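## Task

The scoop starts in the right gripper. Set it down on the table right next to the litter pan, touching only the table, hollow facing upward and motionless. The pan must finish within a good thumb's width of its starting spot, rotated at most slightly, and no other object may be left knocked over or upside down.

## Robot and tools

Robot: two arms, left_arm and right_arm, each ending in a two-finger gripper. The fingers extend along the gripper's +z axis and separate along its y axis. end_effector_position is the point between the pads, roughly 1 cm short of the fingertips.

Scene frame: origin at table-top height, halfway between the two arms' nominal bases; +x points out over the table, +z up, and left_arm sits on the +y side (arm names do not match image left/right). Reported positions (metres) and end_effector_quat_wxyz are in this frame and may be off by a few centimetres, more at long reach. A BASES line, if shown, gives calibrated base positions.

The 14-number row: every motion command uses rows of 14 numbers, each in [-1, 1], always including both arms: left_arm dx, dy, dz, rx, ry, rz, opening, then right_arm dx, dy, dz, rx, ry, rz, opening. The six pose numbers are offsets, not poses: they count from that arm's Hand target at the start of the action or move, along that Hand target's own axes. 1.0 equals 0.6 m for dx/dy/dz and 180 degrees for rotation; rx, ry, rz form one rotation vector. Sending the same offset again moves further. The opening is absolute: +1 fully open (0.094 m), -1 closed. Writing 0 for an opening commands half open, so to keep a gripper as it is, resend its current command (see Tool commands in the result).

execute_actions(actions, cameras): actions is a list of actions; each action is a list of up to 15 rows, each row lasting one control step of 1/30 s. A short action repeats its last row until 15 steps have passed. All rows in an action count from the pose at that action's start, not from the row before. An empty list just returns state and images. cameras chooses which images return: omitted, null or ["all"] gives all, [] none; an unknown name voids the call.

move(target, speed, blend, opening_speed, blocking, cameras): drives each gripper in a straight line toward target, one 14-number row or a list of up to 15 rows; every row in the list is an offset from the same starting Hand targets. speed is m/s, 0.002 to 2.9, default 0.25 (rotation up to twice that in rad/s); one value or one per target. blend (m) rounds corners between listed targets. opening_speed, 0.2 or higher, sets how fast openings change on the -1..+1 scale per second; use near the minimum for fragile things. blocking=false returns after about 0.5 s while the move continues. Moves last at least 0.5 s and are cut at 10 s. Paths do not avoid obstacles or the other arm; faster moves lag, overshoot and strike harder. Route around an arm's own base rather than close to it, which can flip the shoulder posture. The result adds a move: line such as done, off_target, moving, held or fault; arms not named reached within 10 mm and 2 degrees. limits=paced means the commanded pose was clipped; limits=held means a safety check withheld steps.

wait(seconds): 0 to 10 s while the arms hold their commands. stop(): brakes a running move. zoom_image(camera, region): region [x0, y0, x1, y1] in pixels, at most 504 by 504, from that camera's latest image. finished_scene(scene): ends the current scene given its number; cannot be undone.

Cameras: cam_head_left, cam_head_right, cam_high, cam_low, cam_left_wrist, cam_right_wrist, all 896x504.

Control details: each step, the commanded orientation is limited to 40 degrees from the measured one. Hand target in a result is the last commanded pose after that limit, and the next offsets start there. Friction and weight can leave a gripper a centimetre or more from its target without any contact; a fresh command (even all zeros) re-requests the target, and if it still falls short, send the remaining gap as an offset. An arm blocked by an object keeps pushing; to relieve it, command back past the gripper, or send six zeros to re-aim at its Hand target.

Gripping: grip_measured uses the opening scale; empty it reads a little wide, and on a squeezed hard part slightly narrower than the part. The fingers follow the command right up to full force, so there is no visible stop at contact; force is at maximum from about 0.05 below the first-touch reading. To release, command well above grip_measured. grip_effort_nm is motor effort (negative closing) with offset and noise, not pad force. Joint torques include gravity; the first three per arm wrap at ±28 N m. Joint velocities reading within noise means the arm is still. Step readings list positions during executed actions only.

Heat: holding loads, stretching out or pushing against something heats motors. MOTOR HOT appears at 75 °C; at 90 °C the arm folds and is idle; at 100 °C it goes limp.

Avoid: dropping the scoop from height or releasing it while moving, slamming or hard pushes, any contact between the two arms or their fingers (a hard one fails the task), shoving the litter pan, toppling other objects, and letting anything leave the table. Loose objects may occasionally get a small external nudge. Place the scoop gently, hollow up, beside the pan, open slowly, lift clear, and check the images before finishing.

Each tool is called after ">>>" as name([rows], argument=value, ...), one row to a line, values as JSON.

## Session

>>> execute_actions(actions=[])

>>> zoom_image(camera="cam_high", region=[200, 130, 560, 330])

Scene clock: 0.00 s.
left_arm: end_effector_position=(+0.3190, +0.3351, +0.4129) grip_measured=+1.000 grip_effort_nm=n/a end_effector_quat_wxyz=(+0.691, +0.087, +0.714, +0.066) | right_arm: end_effector_position=(+0.4037, -0.2498, +0.3310) grip_measured=-0.623 grip_effort_nm=n/a end_effector_quat_wxyz=(+0.444, +0.392, +0.658, +0.466)
Joint positions: left_arm=[0.175 0.89 1.049 -0.194 0.194 0.224 0.094] | right_arm=[-0.179 1.172 0.985 -0.005 -0.444 1.264 0.018]
Joint velocities: within noise
Joint torques (N m): no reading
Heat: left arm: 31 °C; right arm: 32 °C.
Hand target: left_arm +0.3156, +0.3345, +0.4228; +0.701, +0.087, +0.705, +0.068 | right_arm +0.4020, -0.2493, +0.3571; +0.474, +0.366, +0.646, +0.473
Tool commands: left_gripper/opening=+1.0 right_gripper/opening=-0.979875

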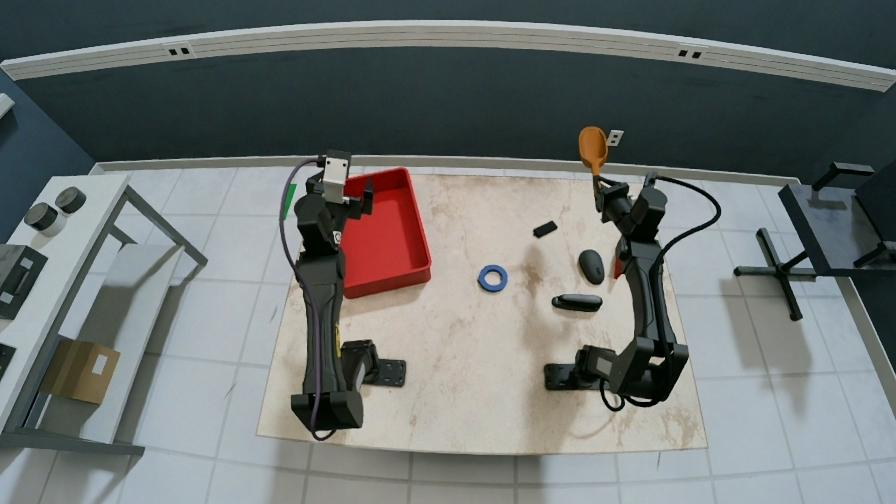

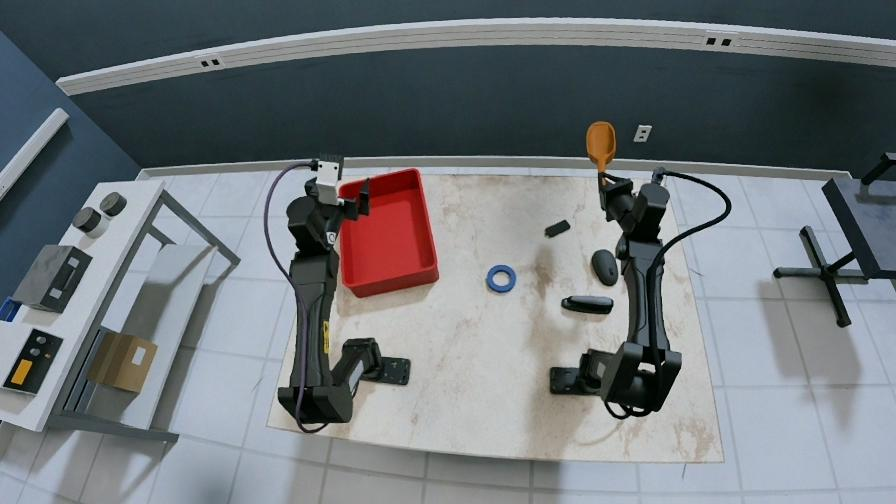

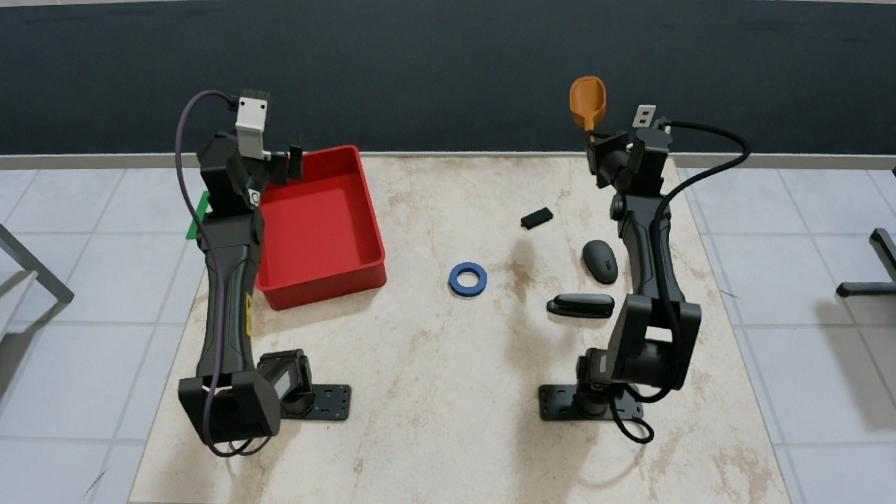

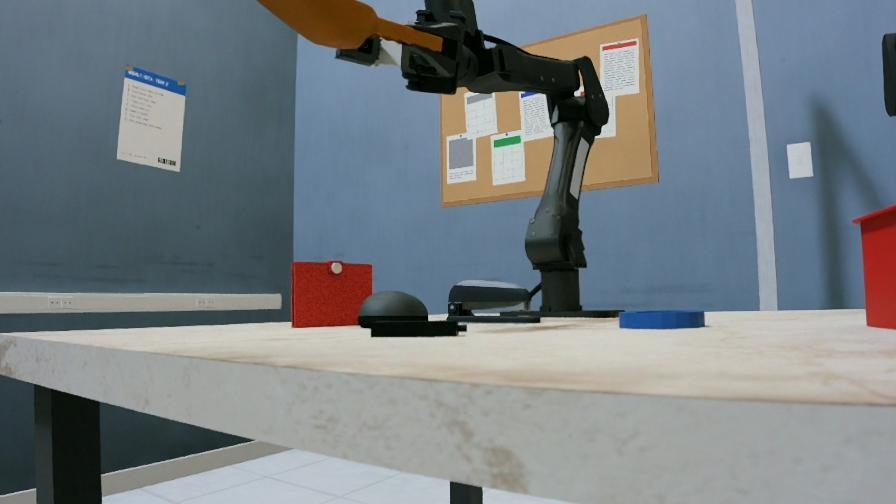

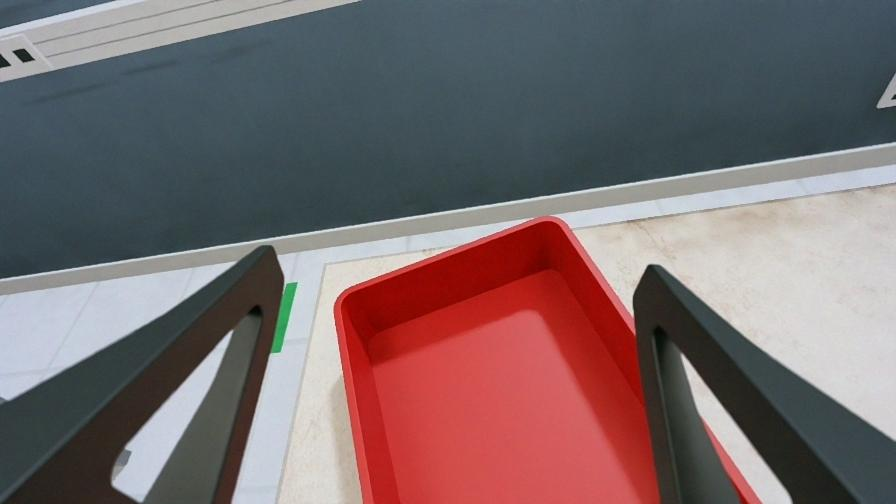

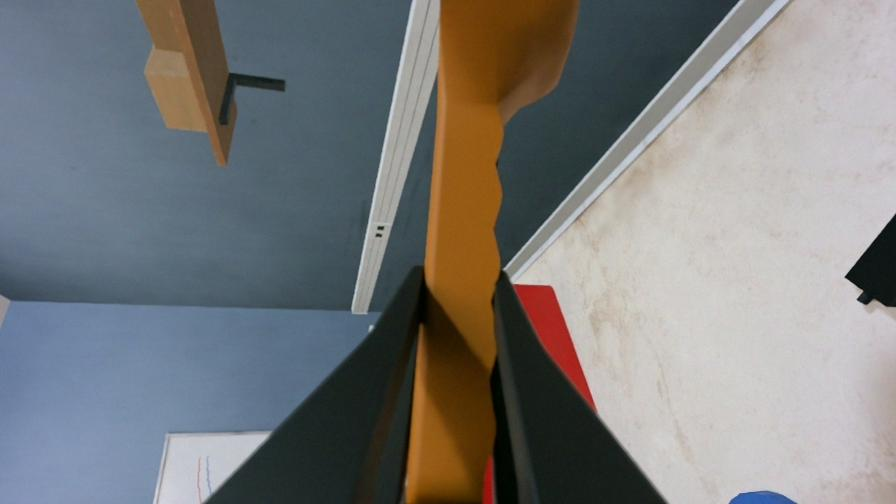

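Scaled by 1.400.

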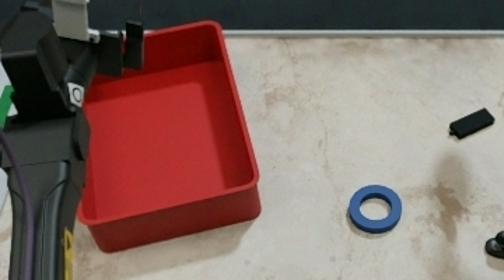

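>>> zoom_image(camera="cam_high", region=[550, 60, 670, 210])

>>> zoom_image(camera="cam_head_left", region=[560, 110, 660, 230])

>>> zoom_image(camera="cam_low", region=[240, 0, 500, 110])

Scaled by 3.360.

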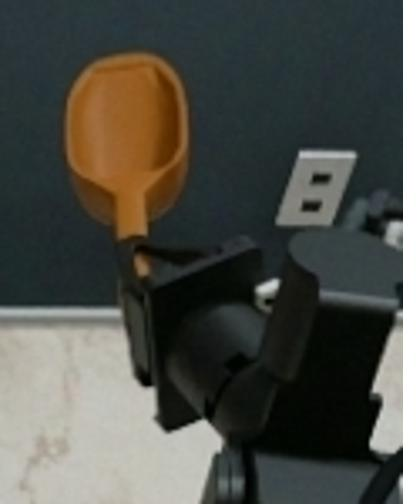

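Scaled by 4.200.

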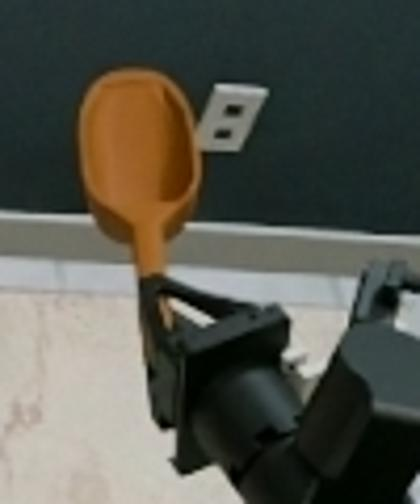

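Scaled by 1.938.

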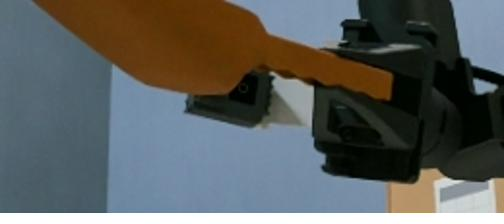

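>>> move(target=[0,0,0,0,0,0,1,0.635,-0.0325,0.155,0.0388,0.0617,0.0845,-0.979875])

>>> zoom_image(camera="cam_high", region=[280, 120, 560, 320])

Scene clock: 45.30 s.
left_arm: end_effector_position=(+0.3190, +0.3351, +0.4129) grip_measured=+1.000 grip_effort_nm=-0.012 end_effector_quat_wxyz=(+0.691, +0.087, +0.714, +0.066) | right_arm: end_effector_position=(+0.3734, +0.1156, +0.2056) grip_measured=-0.623 grip_effort_nm=-1.038 end_effector_quat_wxyz=(+0.307, +0.428, +0.685, +0.503)
Joint positions: left_arm=[0.175 0.89 1.049 -0.194 0.194 0.224 0.094] | right_arm=[0.924 1.758 1.135 0.279 0.436 1.732 0.018]
Joint torques (N m): left_arm=[-0.06 -2.4 7.77 1.85 0 -0.01] | right_arm=[-0.23 -8.09 10.35 2.31 0.35 -0.1]
Heat: left arm: 35 °C; right arm: 40 °C.
Hand target: left_arm +0.3156, +0.3345, +0.4228; +0.701, +0.087, +0.705, +0.068 | right_arm +0.3831, +0.1208, +0.2271; +0.320, +0.429, +0.662, +0.524
Off the commanded pose: left_arm 0.011 m, 2 deg | right_arm 0.024 m, 4 deg.
move: off_target (left_arm, right_arm)

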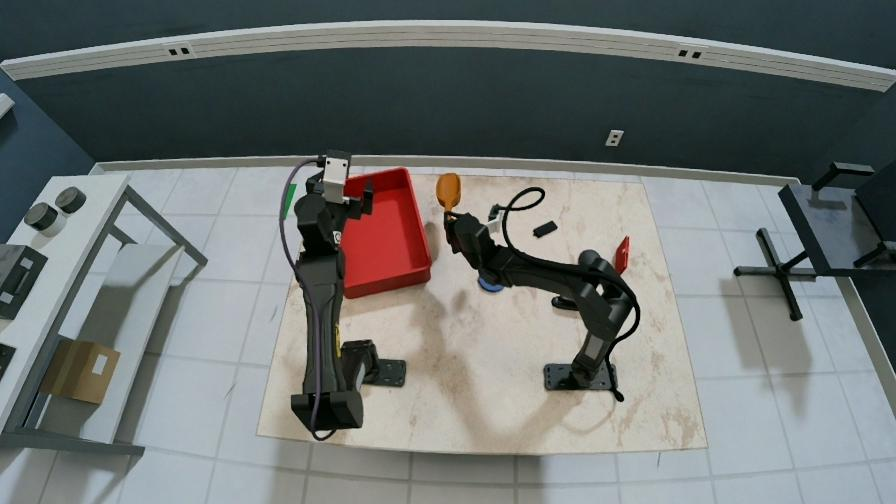

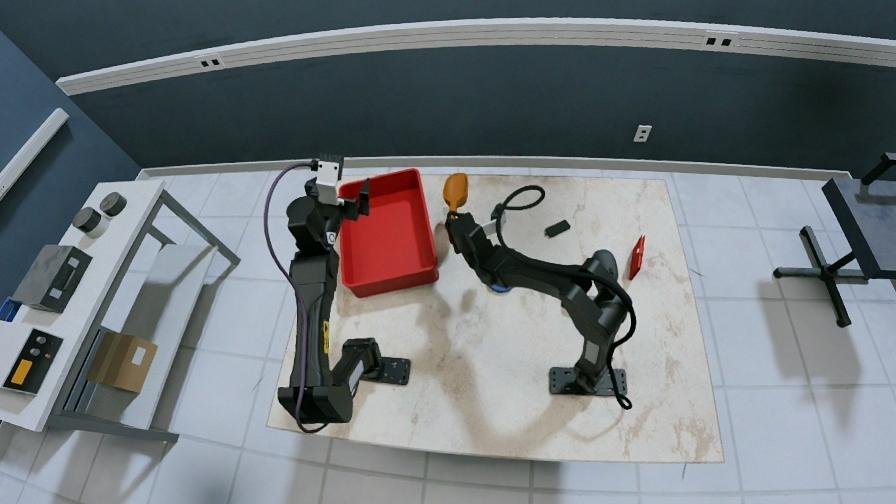

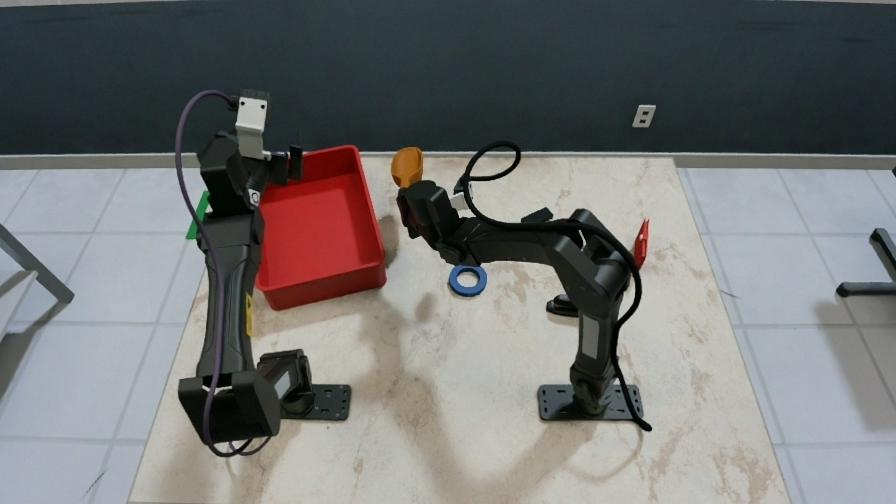

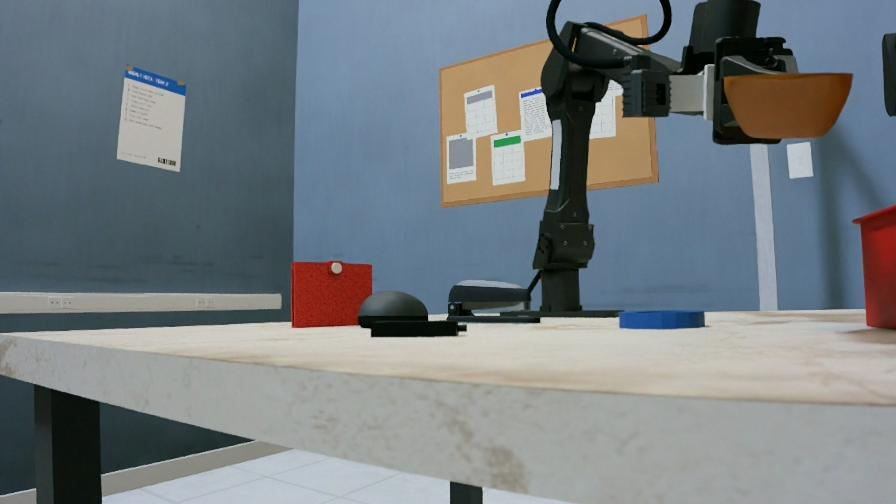

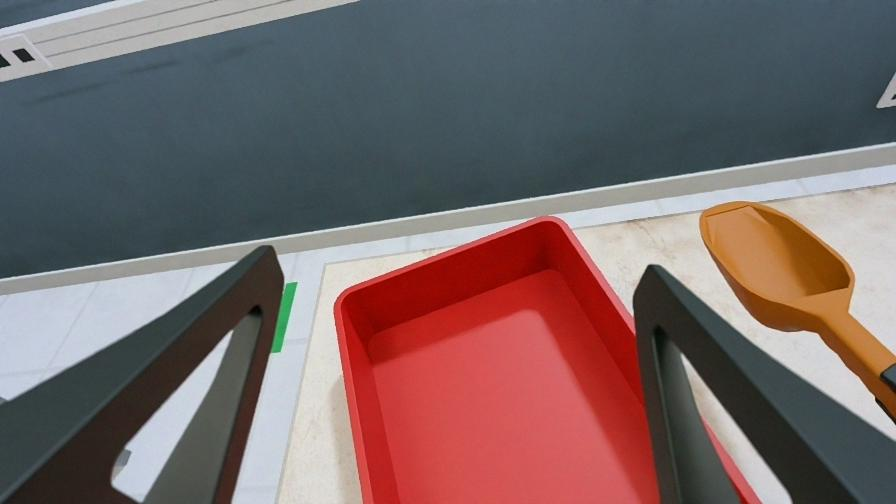

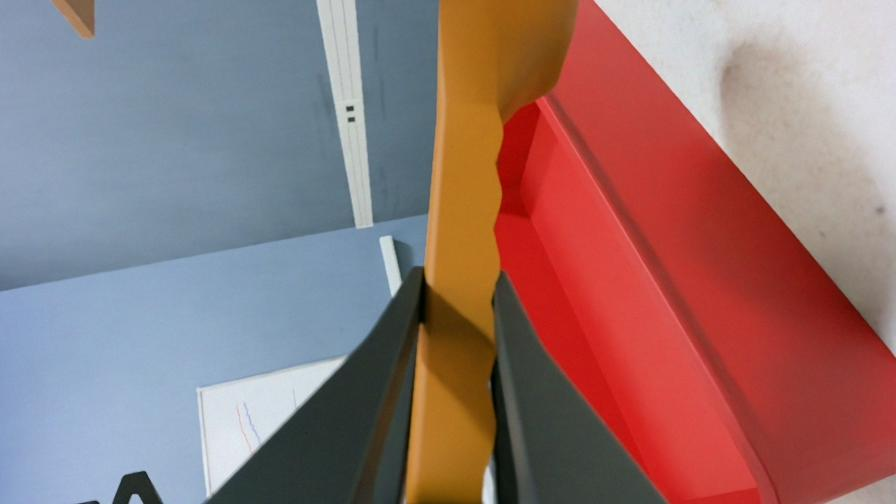

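Scaled by 1.800.

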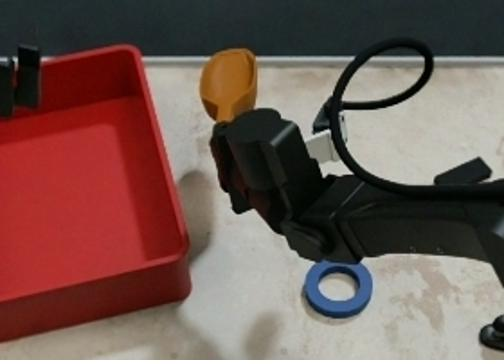

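>>> move(target=[0,0,0,0,0,0,1,0.0315,-0.211,0.052,0.0012,0.043,-0.0108,-0.979875], speed=[0.15])

>>> zoom_image(camera="cam_head_left", region=[380, 150, 540, 300])

>>> zoom_image(camera="cam_low", region=[600, 130, 896, 350])

Scene clock: 60.27 s.
left_arm: end_effector_position=(+0.3190, +0.3351, +0.4129) grip_measured=+1.000 grip_effort_nm=-0.012 end_effector_quat_wxyz=(+0.691, +0.087, +0.714, +0.066) | right_arm: end_effector_position=(+0.3665, +0.1404, +0.0914) grip_measured=-0.623 grip_effort_nm=-1.038 end_effector_quat_wxyz=(+0.269, +0.389, +0.699, +0.536)
Joint positions: left_arm=[0.175 0.89 1.049 -0.194 0.194 0.224 0.094] | right_arm=[0.924 2.053 0.957 0.797 0.313 1.708 0.018]
Joint torques (N m): left_arm=[-0.13 -2.36 7.76 1.83 -0.01 -0.04] | right_arm=[-0.77 -9.06 6.05 2.42 0.13 -0.31]
Heat: left arm: 36 °C; right arm: 40 °C.
Hand target: left_arm +0.3156, +0.3345, +0.4228; +0.701, +0.087, +0.705, +0.068 | right_arm +0.3729, +0.1405, +0.0972; +0.283, +0.382, +0.691, +0.545
Off the commanded pose: left_arm 0.011 m, 2 deg | right_arm 0.009 m, 2 deg.
move: off_target (left_arm)

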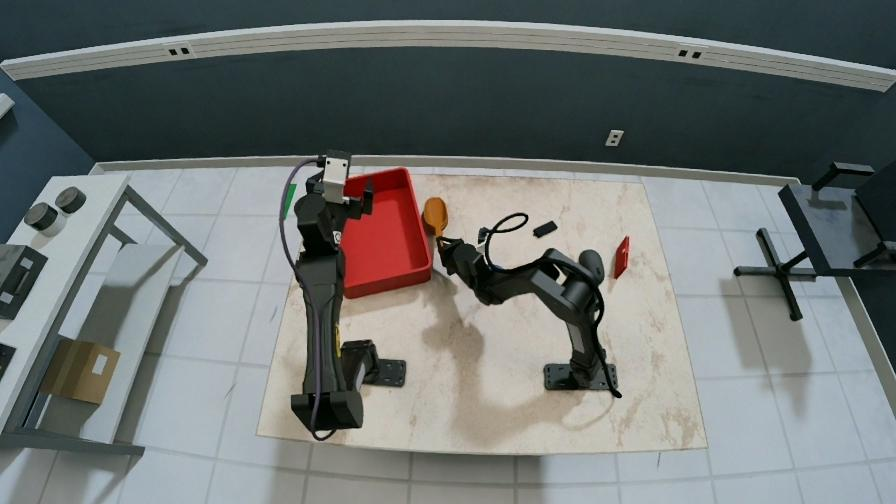

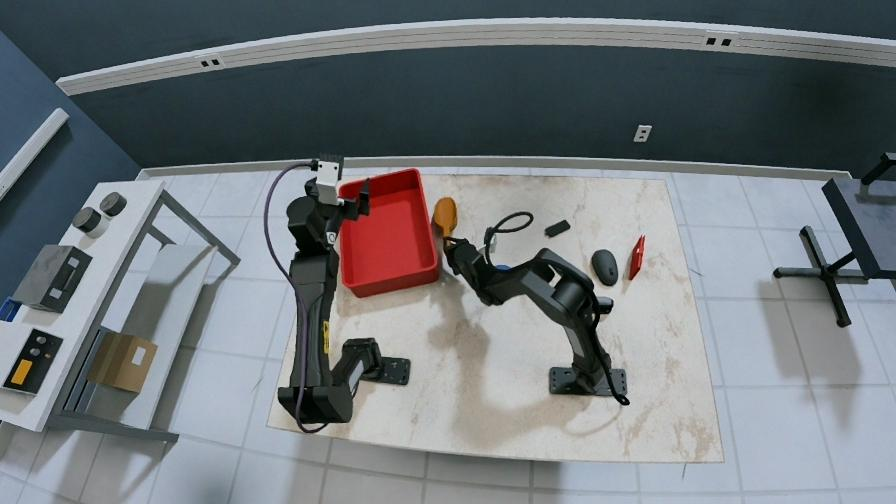

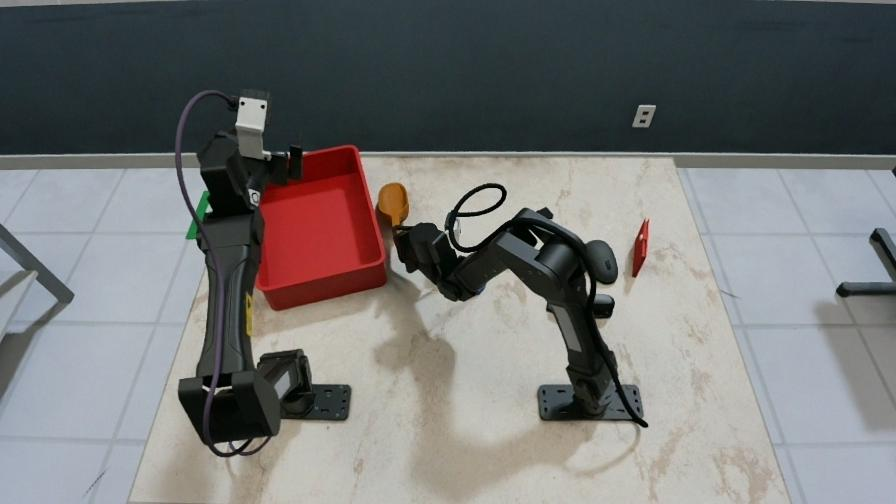

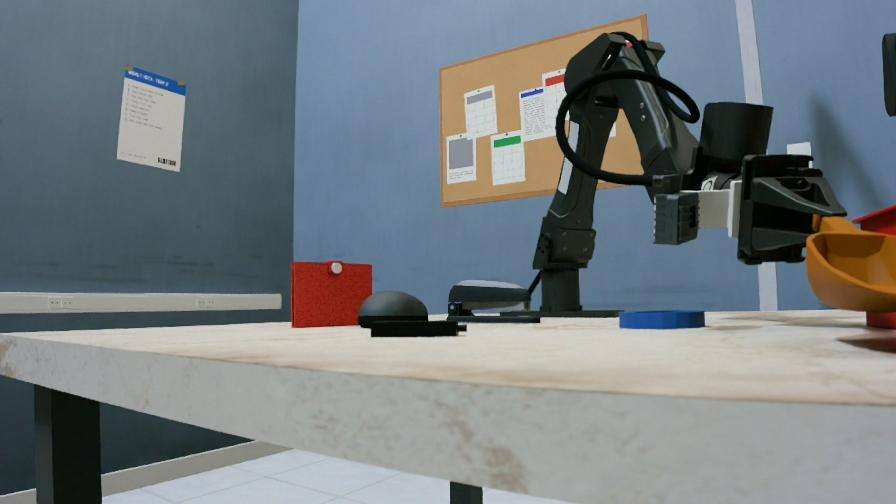

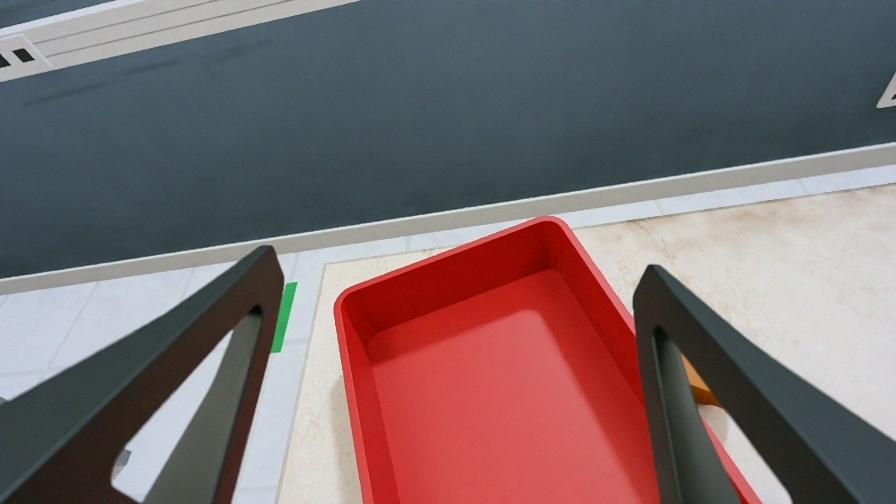

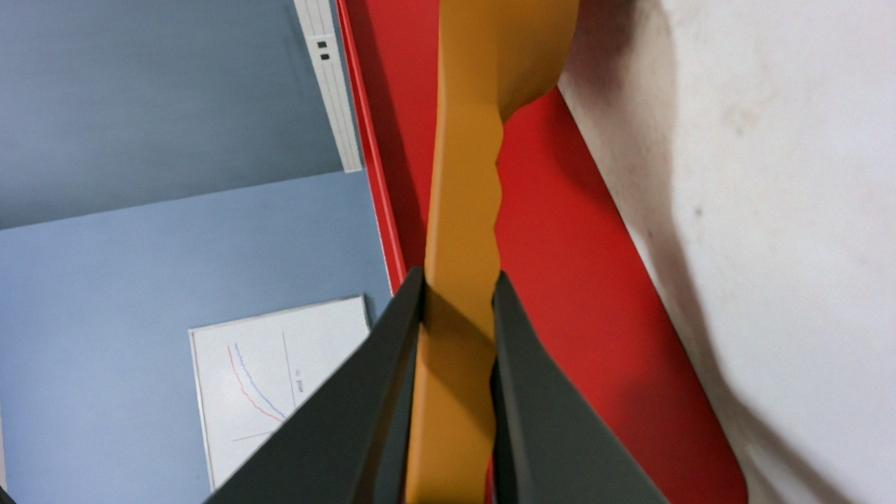

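Scaled by 3.150.

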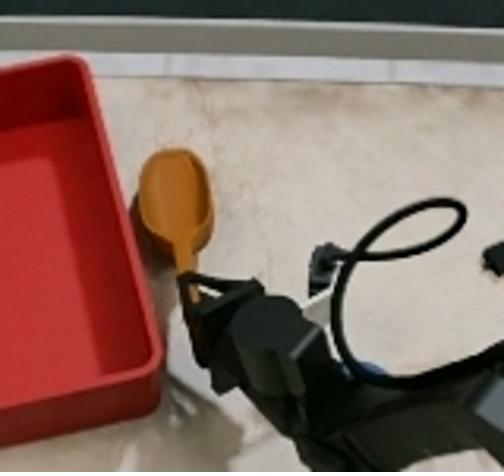

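Scaled by 1.703.

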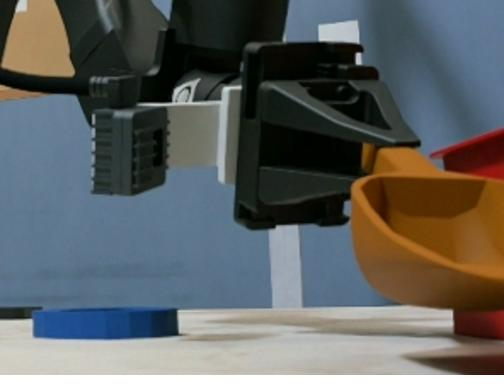

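>>> move([
  [0,0,0,0,0,0,1,-0.0123,-0.0467,0.0043,0,0,0,-0.979875],
  [0,0,0,0,0,0,1,-0.0132,-0.079,0.0125,0,0,0,-0.979875],
], speed=[0.08,0.03])

>>> zoom_image(camera="cam_head_left", region=[380, 150, 540, 300])

>>> zoom_image(camera="cam_low", region=[600, 150, 896, 400])

Scene clock: 73.57 s.
left_arm: end_effector_position=(+0.3190, +0.3351, +0.4129) grip_measured=+1.000 grip_effort_nm=-0.002 end_effector_quat_wxyz=(+0.691, +0.087, +0.714, +0.066) | right_arm: end_effector_position=(+0.3713, +0.1381, +0.0650) grip_measured=-0.623 grip_effort_nm=-1.038 end_effector_quat_wxyz=(+0.275, +0.384, +0.679, +0.562)
Joint positions: left_arm=[0.175 0.89 1.049 -0.194 0.194 0.224 0.094] | right_arm=[0.911 2.185 0.927 1.028 0.304 1.7 0.018]
Joint torques (N m): left_arm=[-0.08 -2.36 7.72 1.83 -0.02 -0.04] | right_arm=[-0.81 -8.31 4.26 2 0.08 -0.26]
Heat: left arm: 37 °C; right arm: 40 °C.
Hand target: left_arm +0.3156, +0.3345, +0.4228; +0.701, +0.087, +0.705, +0.068 | right_arm +0.3728, +0.1326, +0.0493; +0.283, +0.382, +0.691, +0.545
Off the commanded pose: left_arm 0.011 m, 2 deg | right_arm 0.017 m, 2 deg.
move: off_target (left_arm, right_arm)

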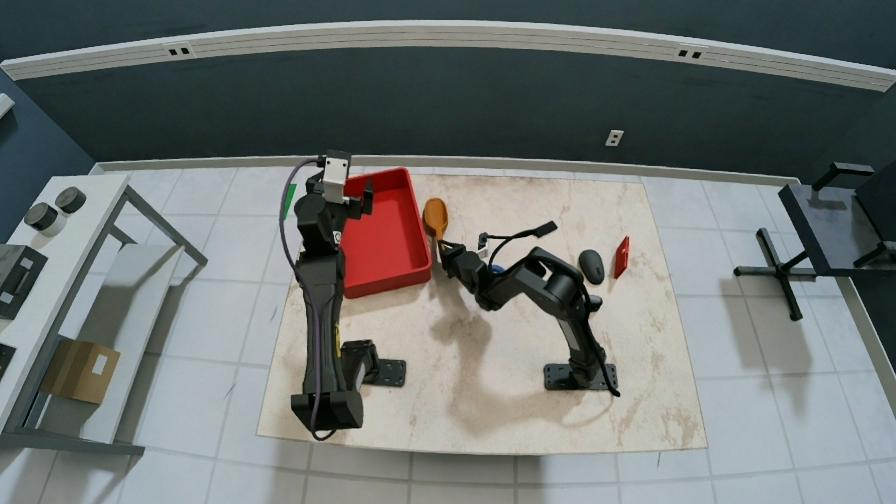

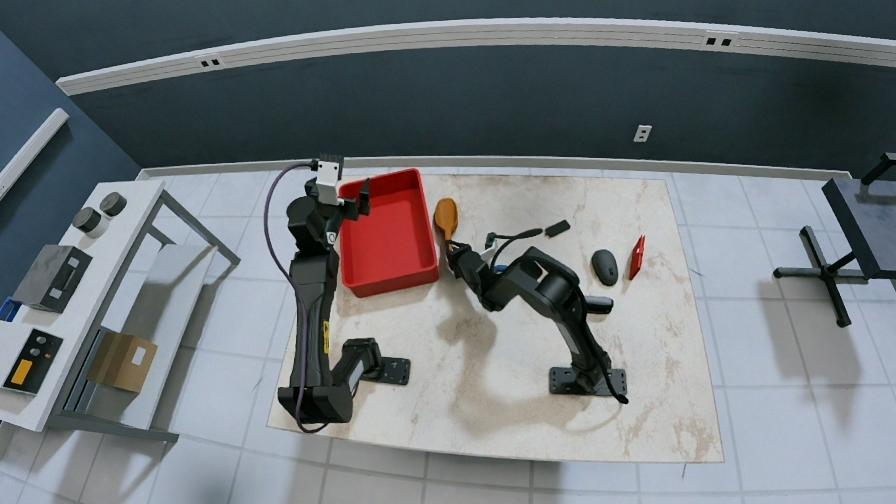

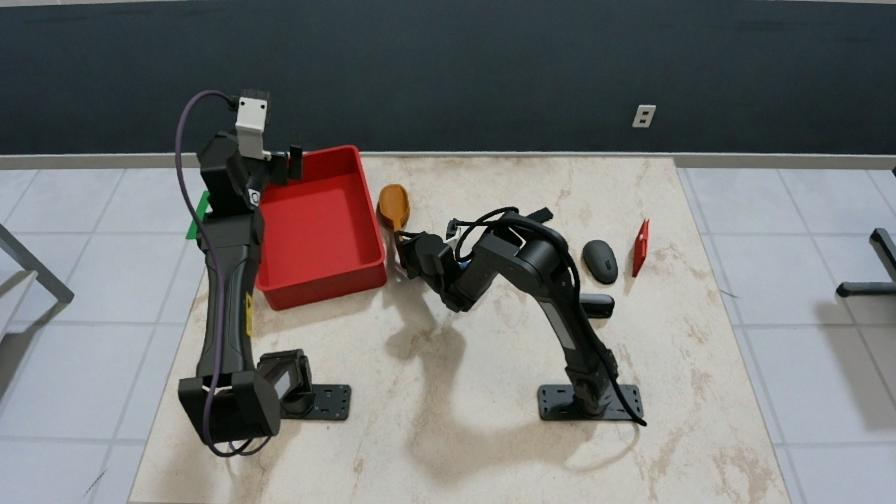

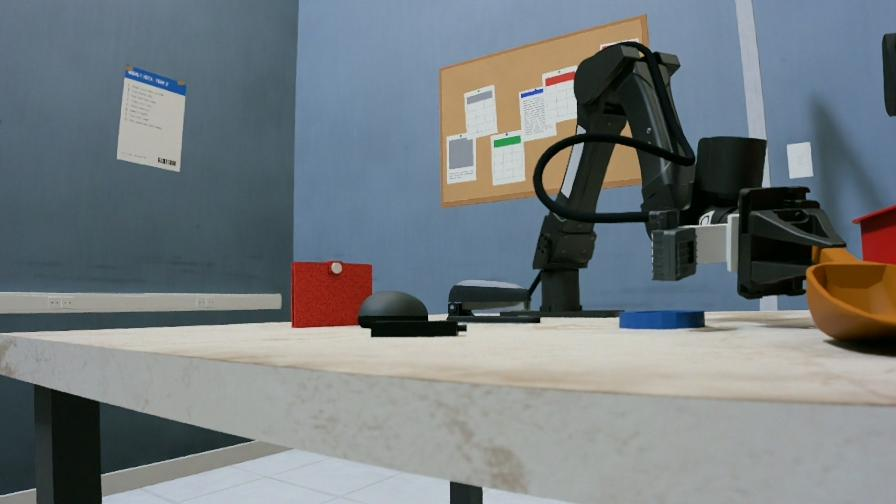

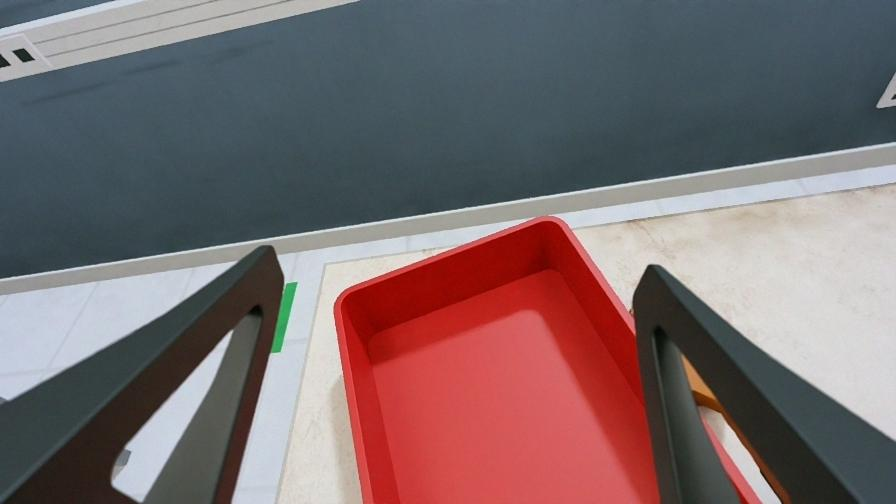

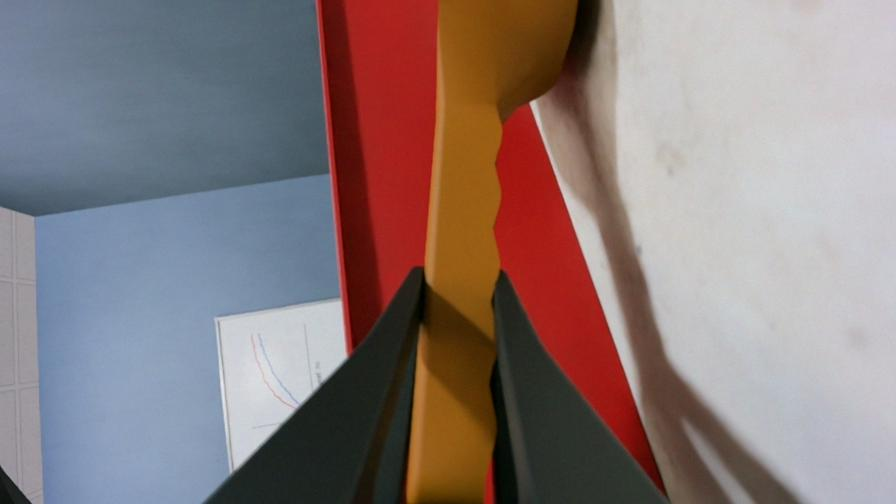

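Scaled by 3.150.

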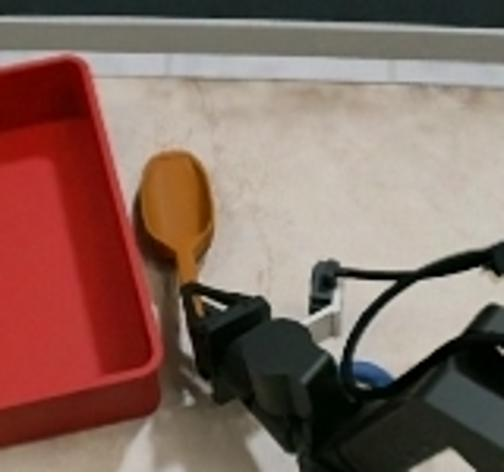

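Scaled by 1.703.

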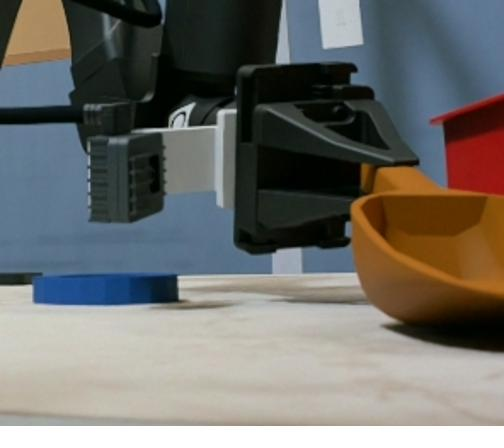

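>>> move(target=[0,0,0,0,0,0,1,0.0057,0.0057,0.0023,-0.031,-0.0023,-0.0122,-0.979875], speed=[0.06], cameras=["cam_head_left","cam_low","cam_right_wrist"])

>>> zoom_image(camera="cam_low", region=[600, 150, 896, 400])

Scene clock: 81.53 s.
left_arm: end_effector_position=(+0.3190, +0.3351, +0.4129) grip_measured=+1.000 grip_effort_nm=-0.007 end_effector_quat_wxyz=(+0.691, +0.087, +0.714, +0.066) | right_arm: end_effector_position=(+0.3737, +0.1384, +0.0578) grip_measured=-0.623 grip_effort_nm=-1.033 end_effector_quat_wxyz=(+0.301, +0.362, +0.668, +0.576)
Joint positions: left_arm=[0.175 0.89 1.049 -0.194 0.194 0.224 0.094] | right_arm=[0.911 2.265 0.927 1.174 0.314 1.637 0.018]
Joint torques (N m): left_arm=[-0.01 -2.4 7.75 1.83 -0.02 -0.04] | right_arm=[0.49 -8.96 4.05 2.29 0.25 -0.29]
Heat: left arm: 37 °C; right arm: 40 °C.
Hand target: left_arm +0.3156, +0.3345, +0.4228; +0.701, +0.087, +0.705, +0.068 | right_arm +0.3728, +0.1366, +0.0523; +0.314, +0.356, +0.669, +0.572
Off the commanded pose: left_arm 0.011 m, 2 deg | right_arm 0.006 m, 2 deg.
move: off_target (left_arm)
Images, in order (width x height): cam_head_left 896x504, cam_low 896x504, cam_right_wrist 896x504.

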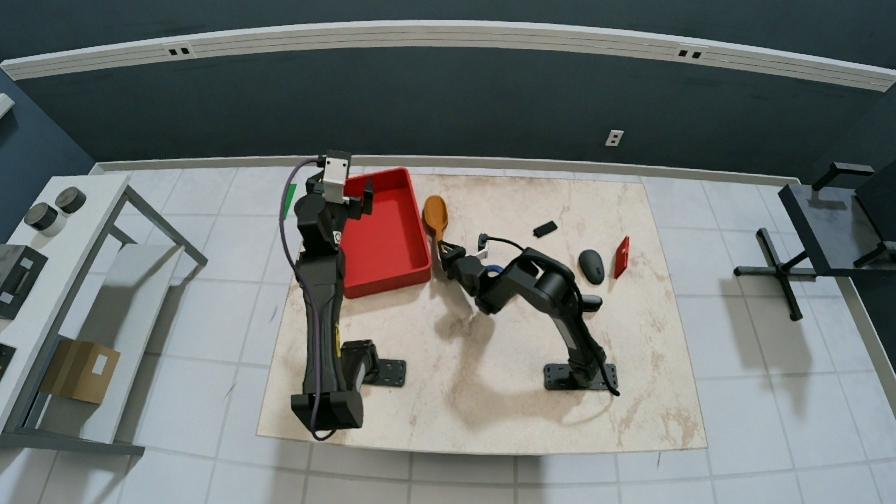

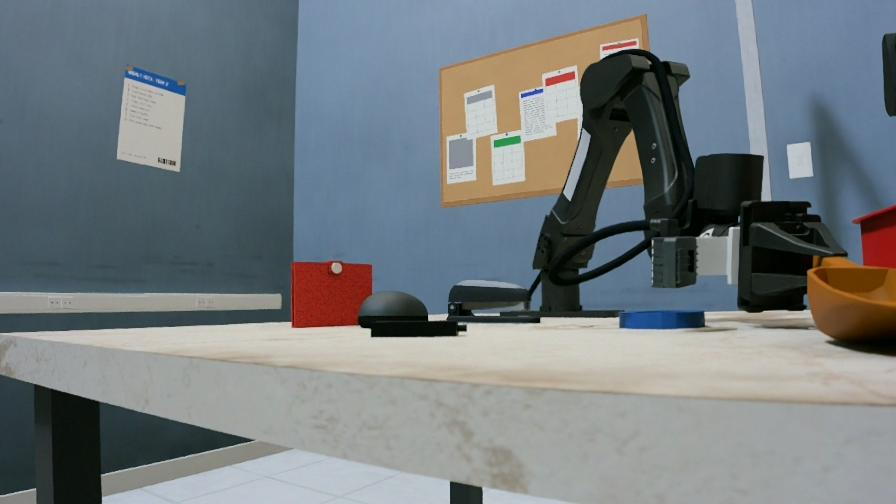

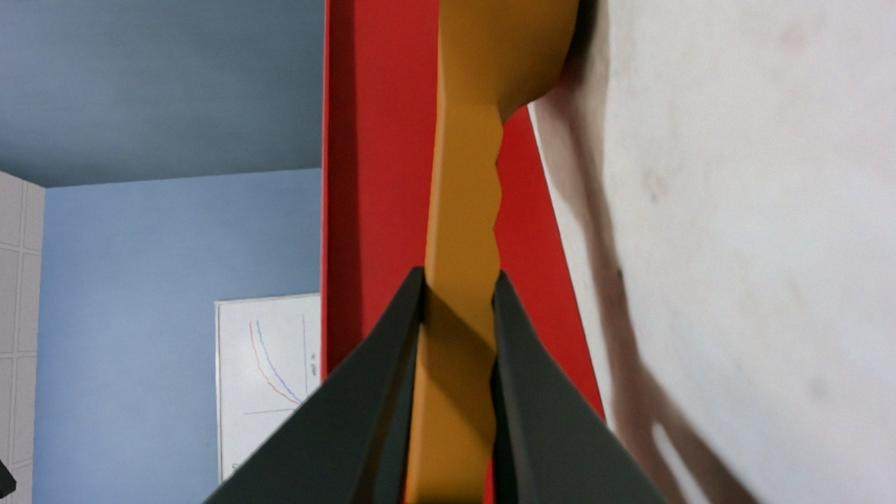

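Scaled by 1.703.

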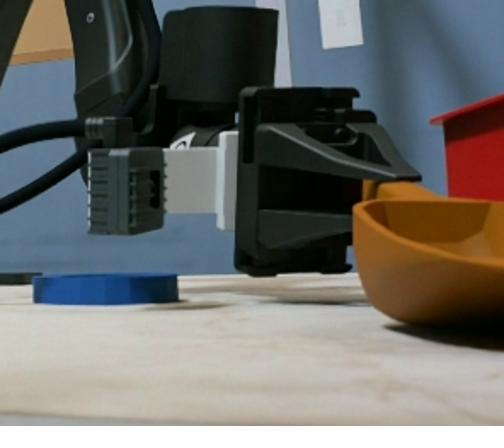

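>>> move(target=[0,0,0,0,0,0,1,0,0,0,0,0,0,0.45], opening_speed=0.3, cameras=["cam_head_left","cam_low","cam_right_wrist"])

>>> zoom_image(camera="cam_low", region=[600, 150, 896, 400])

>>> zoom_image(camera="cam_head_left", region=[380, 150, 540, 300])

Scene clock: 90.87 s.
left_arm: end_effector_position=(+0.3190, +0.3351, +0.4129) grip_measured=+1.000 grip_effort_nm=-0.002 end_effector_quat_wxyz=(+0.691, +0.087, +0.714, +0.066) | right_arm: end_effector_position=(+0.3743, +0.1383, +0.0603) grip_measured=+0.448 grip_effort_nm=0.095 end_effector_quat_wxyz=(+0.304, +0.361, +0.665, +0.579)
Joint positions: left_arm=[0.175 0.89 1.049 -0.194 0.194 0.224 0.094] | right_arm=[0.911 2.265 0.927 1.184 0.317 1.633 0.068]
Joint torques (N m): left_arm=[-0.02 -2.43 7.77 1.82 -0.02 -0.05] | right_arm=[0.49 -8.87 4.01 2.17 0.22 -0.27]
Heat: left arm: 37 °C; right arm: 41 °C.
Hand target: left_arm +0.3156, +0.3345, +0.4228; +0.701, +0.087, +0.705, +0.068 | right_arm +0.3728, +0.1367, +0.0523; +0.314, +0.356, +0.669, +0.572
Off the commanded pose: left_arm 0.011 m, 2 deg | right_arm 0.008 m, 2 deg.
move: off_target (left_arm)
Images, in order (width x height): cam_head_left 896x504, cam_low 896x504, cam_right_wrist 896x504.

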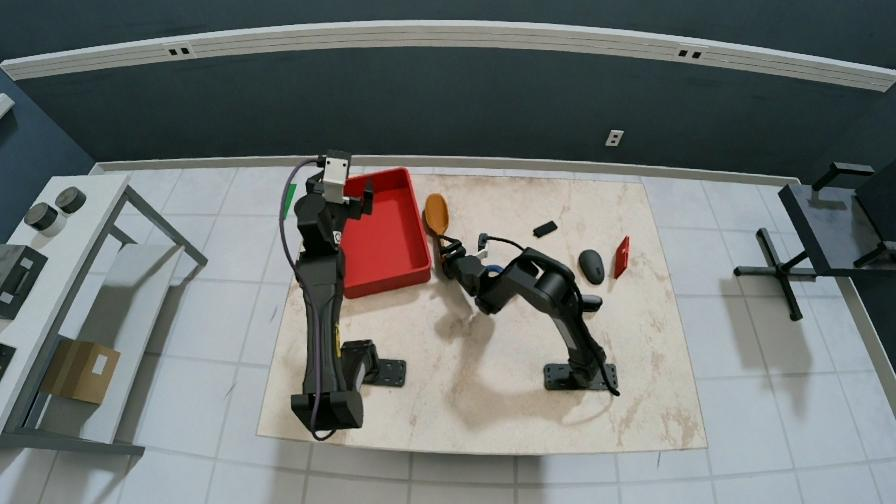

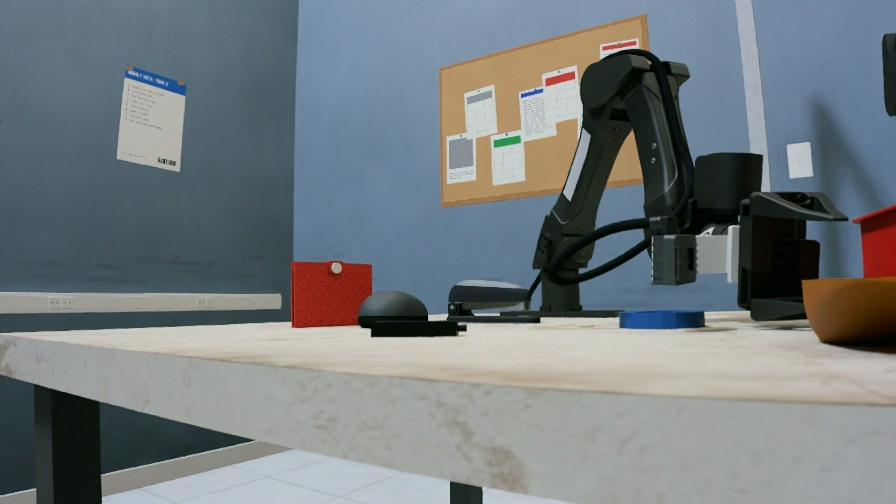

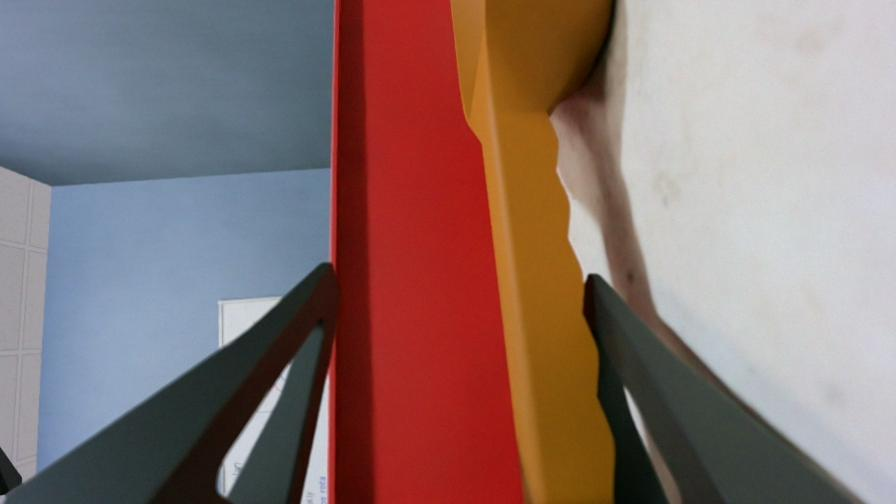

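Scaled by 1.703.

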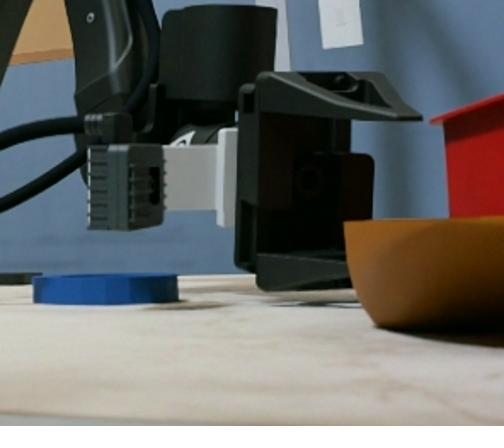

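Scaled by 3.150.

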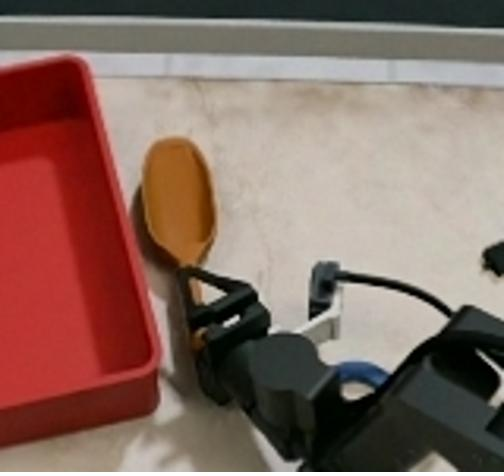

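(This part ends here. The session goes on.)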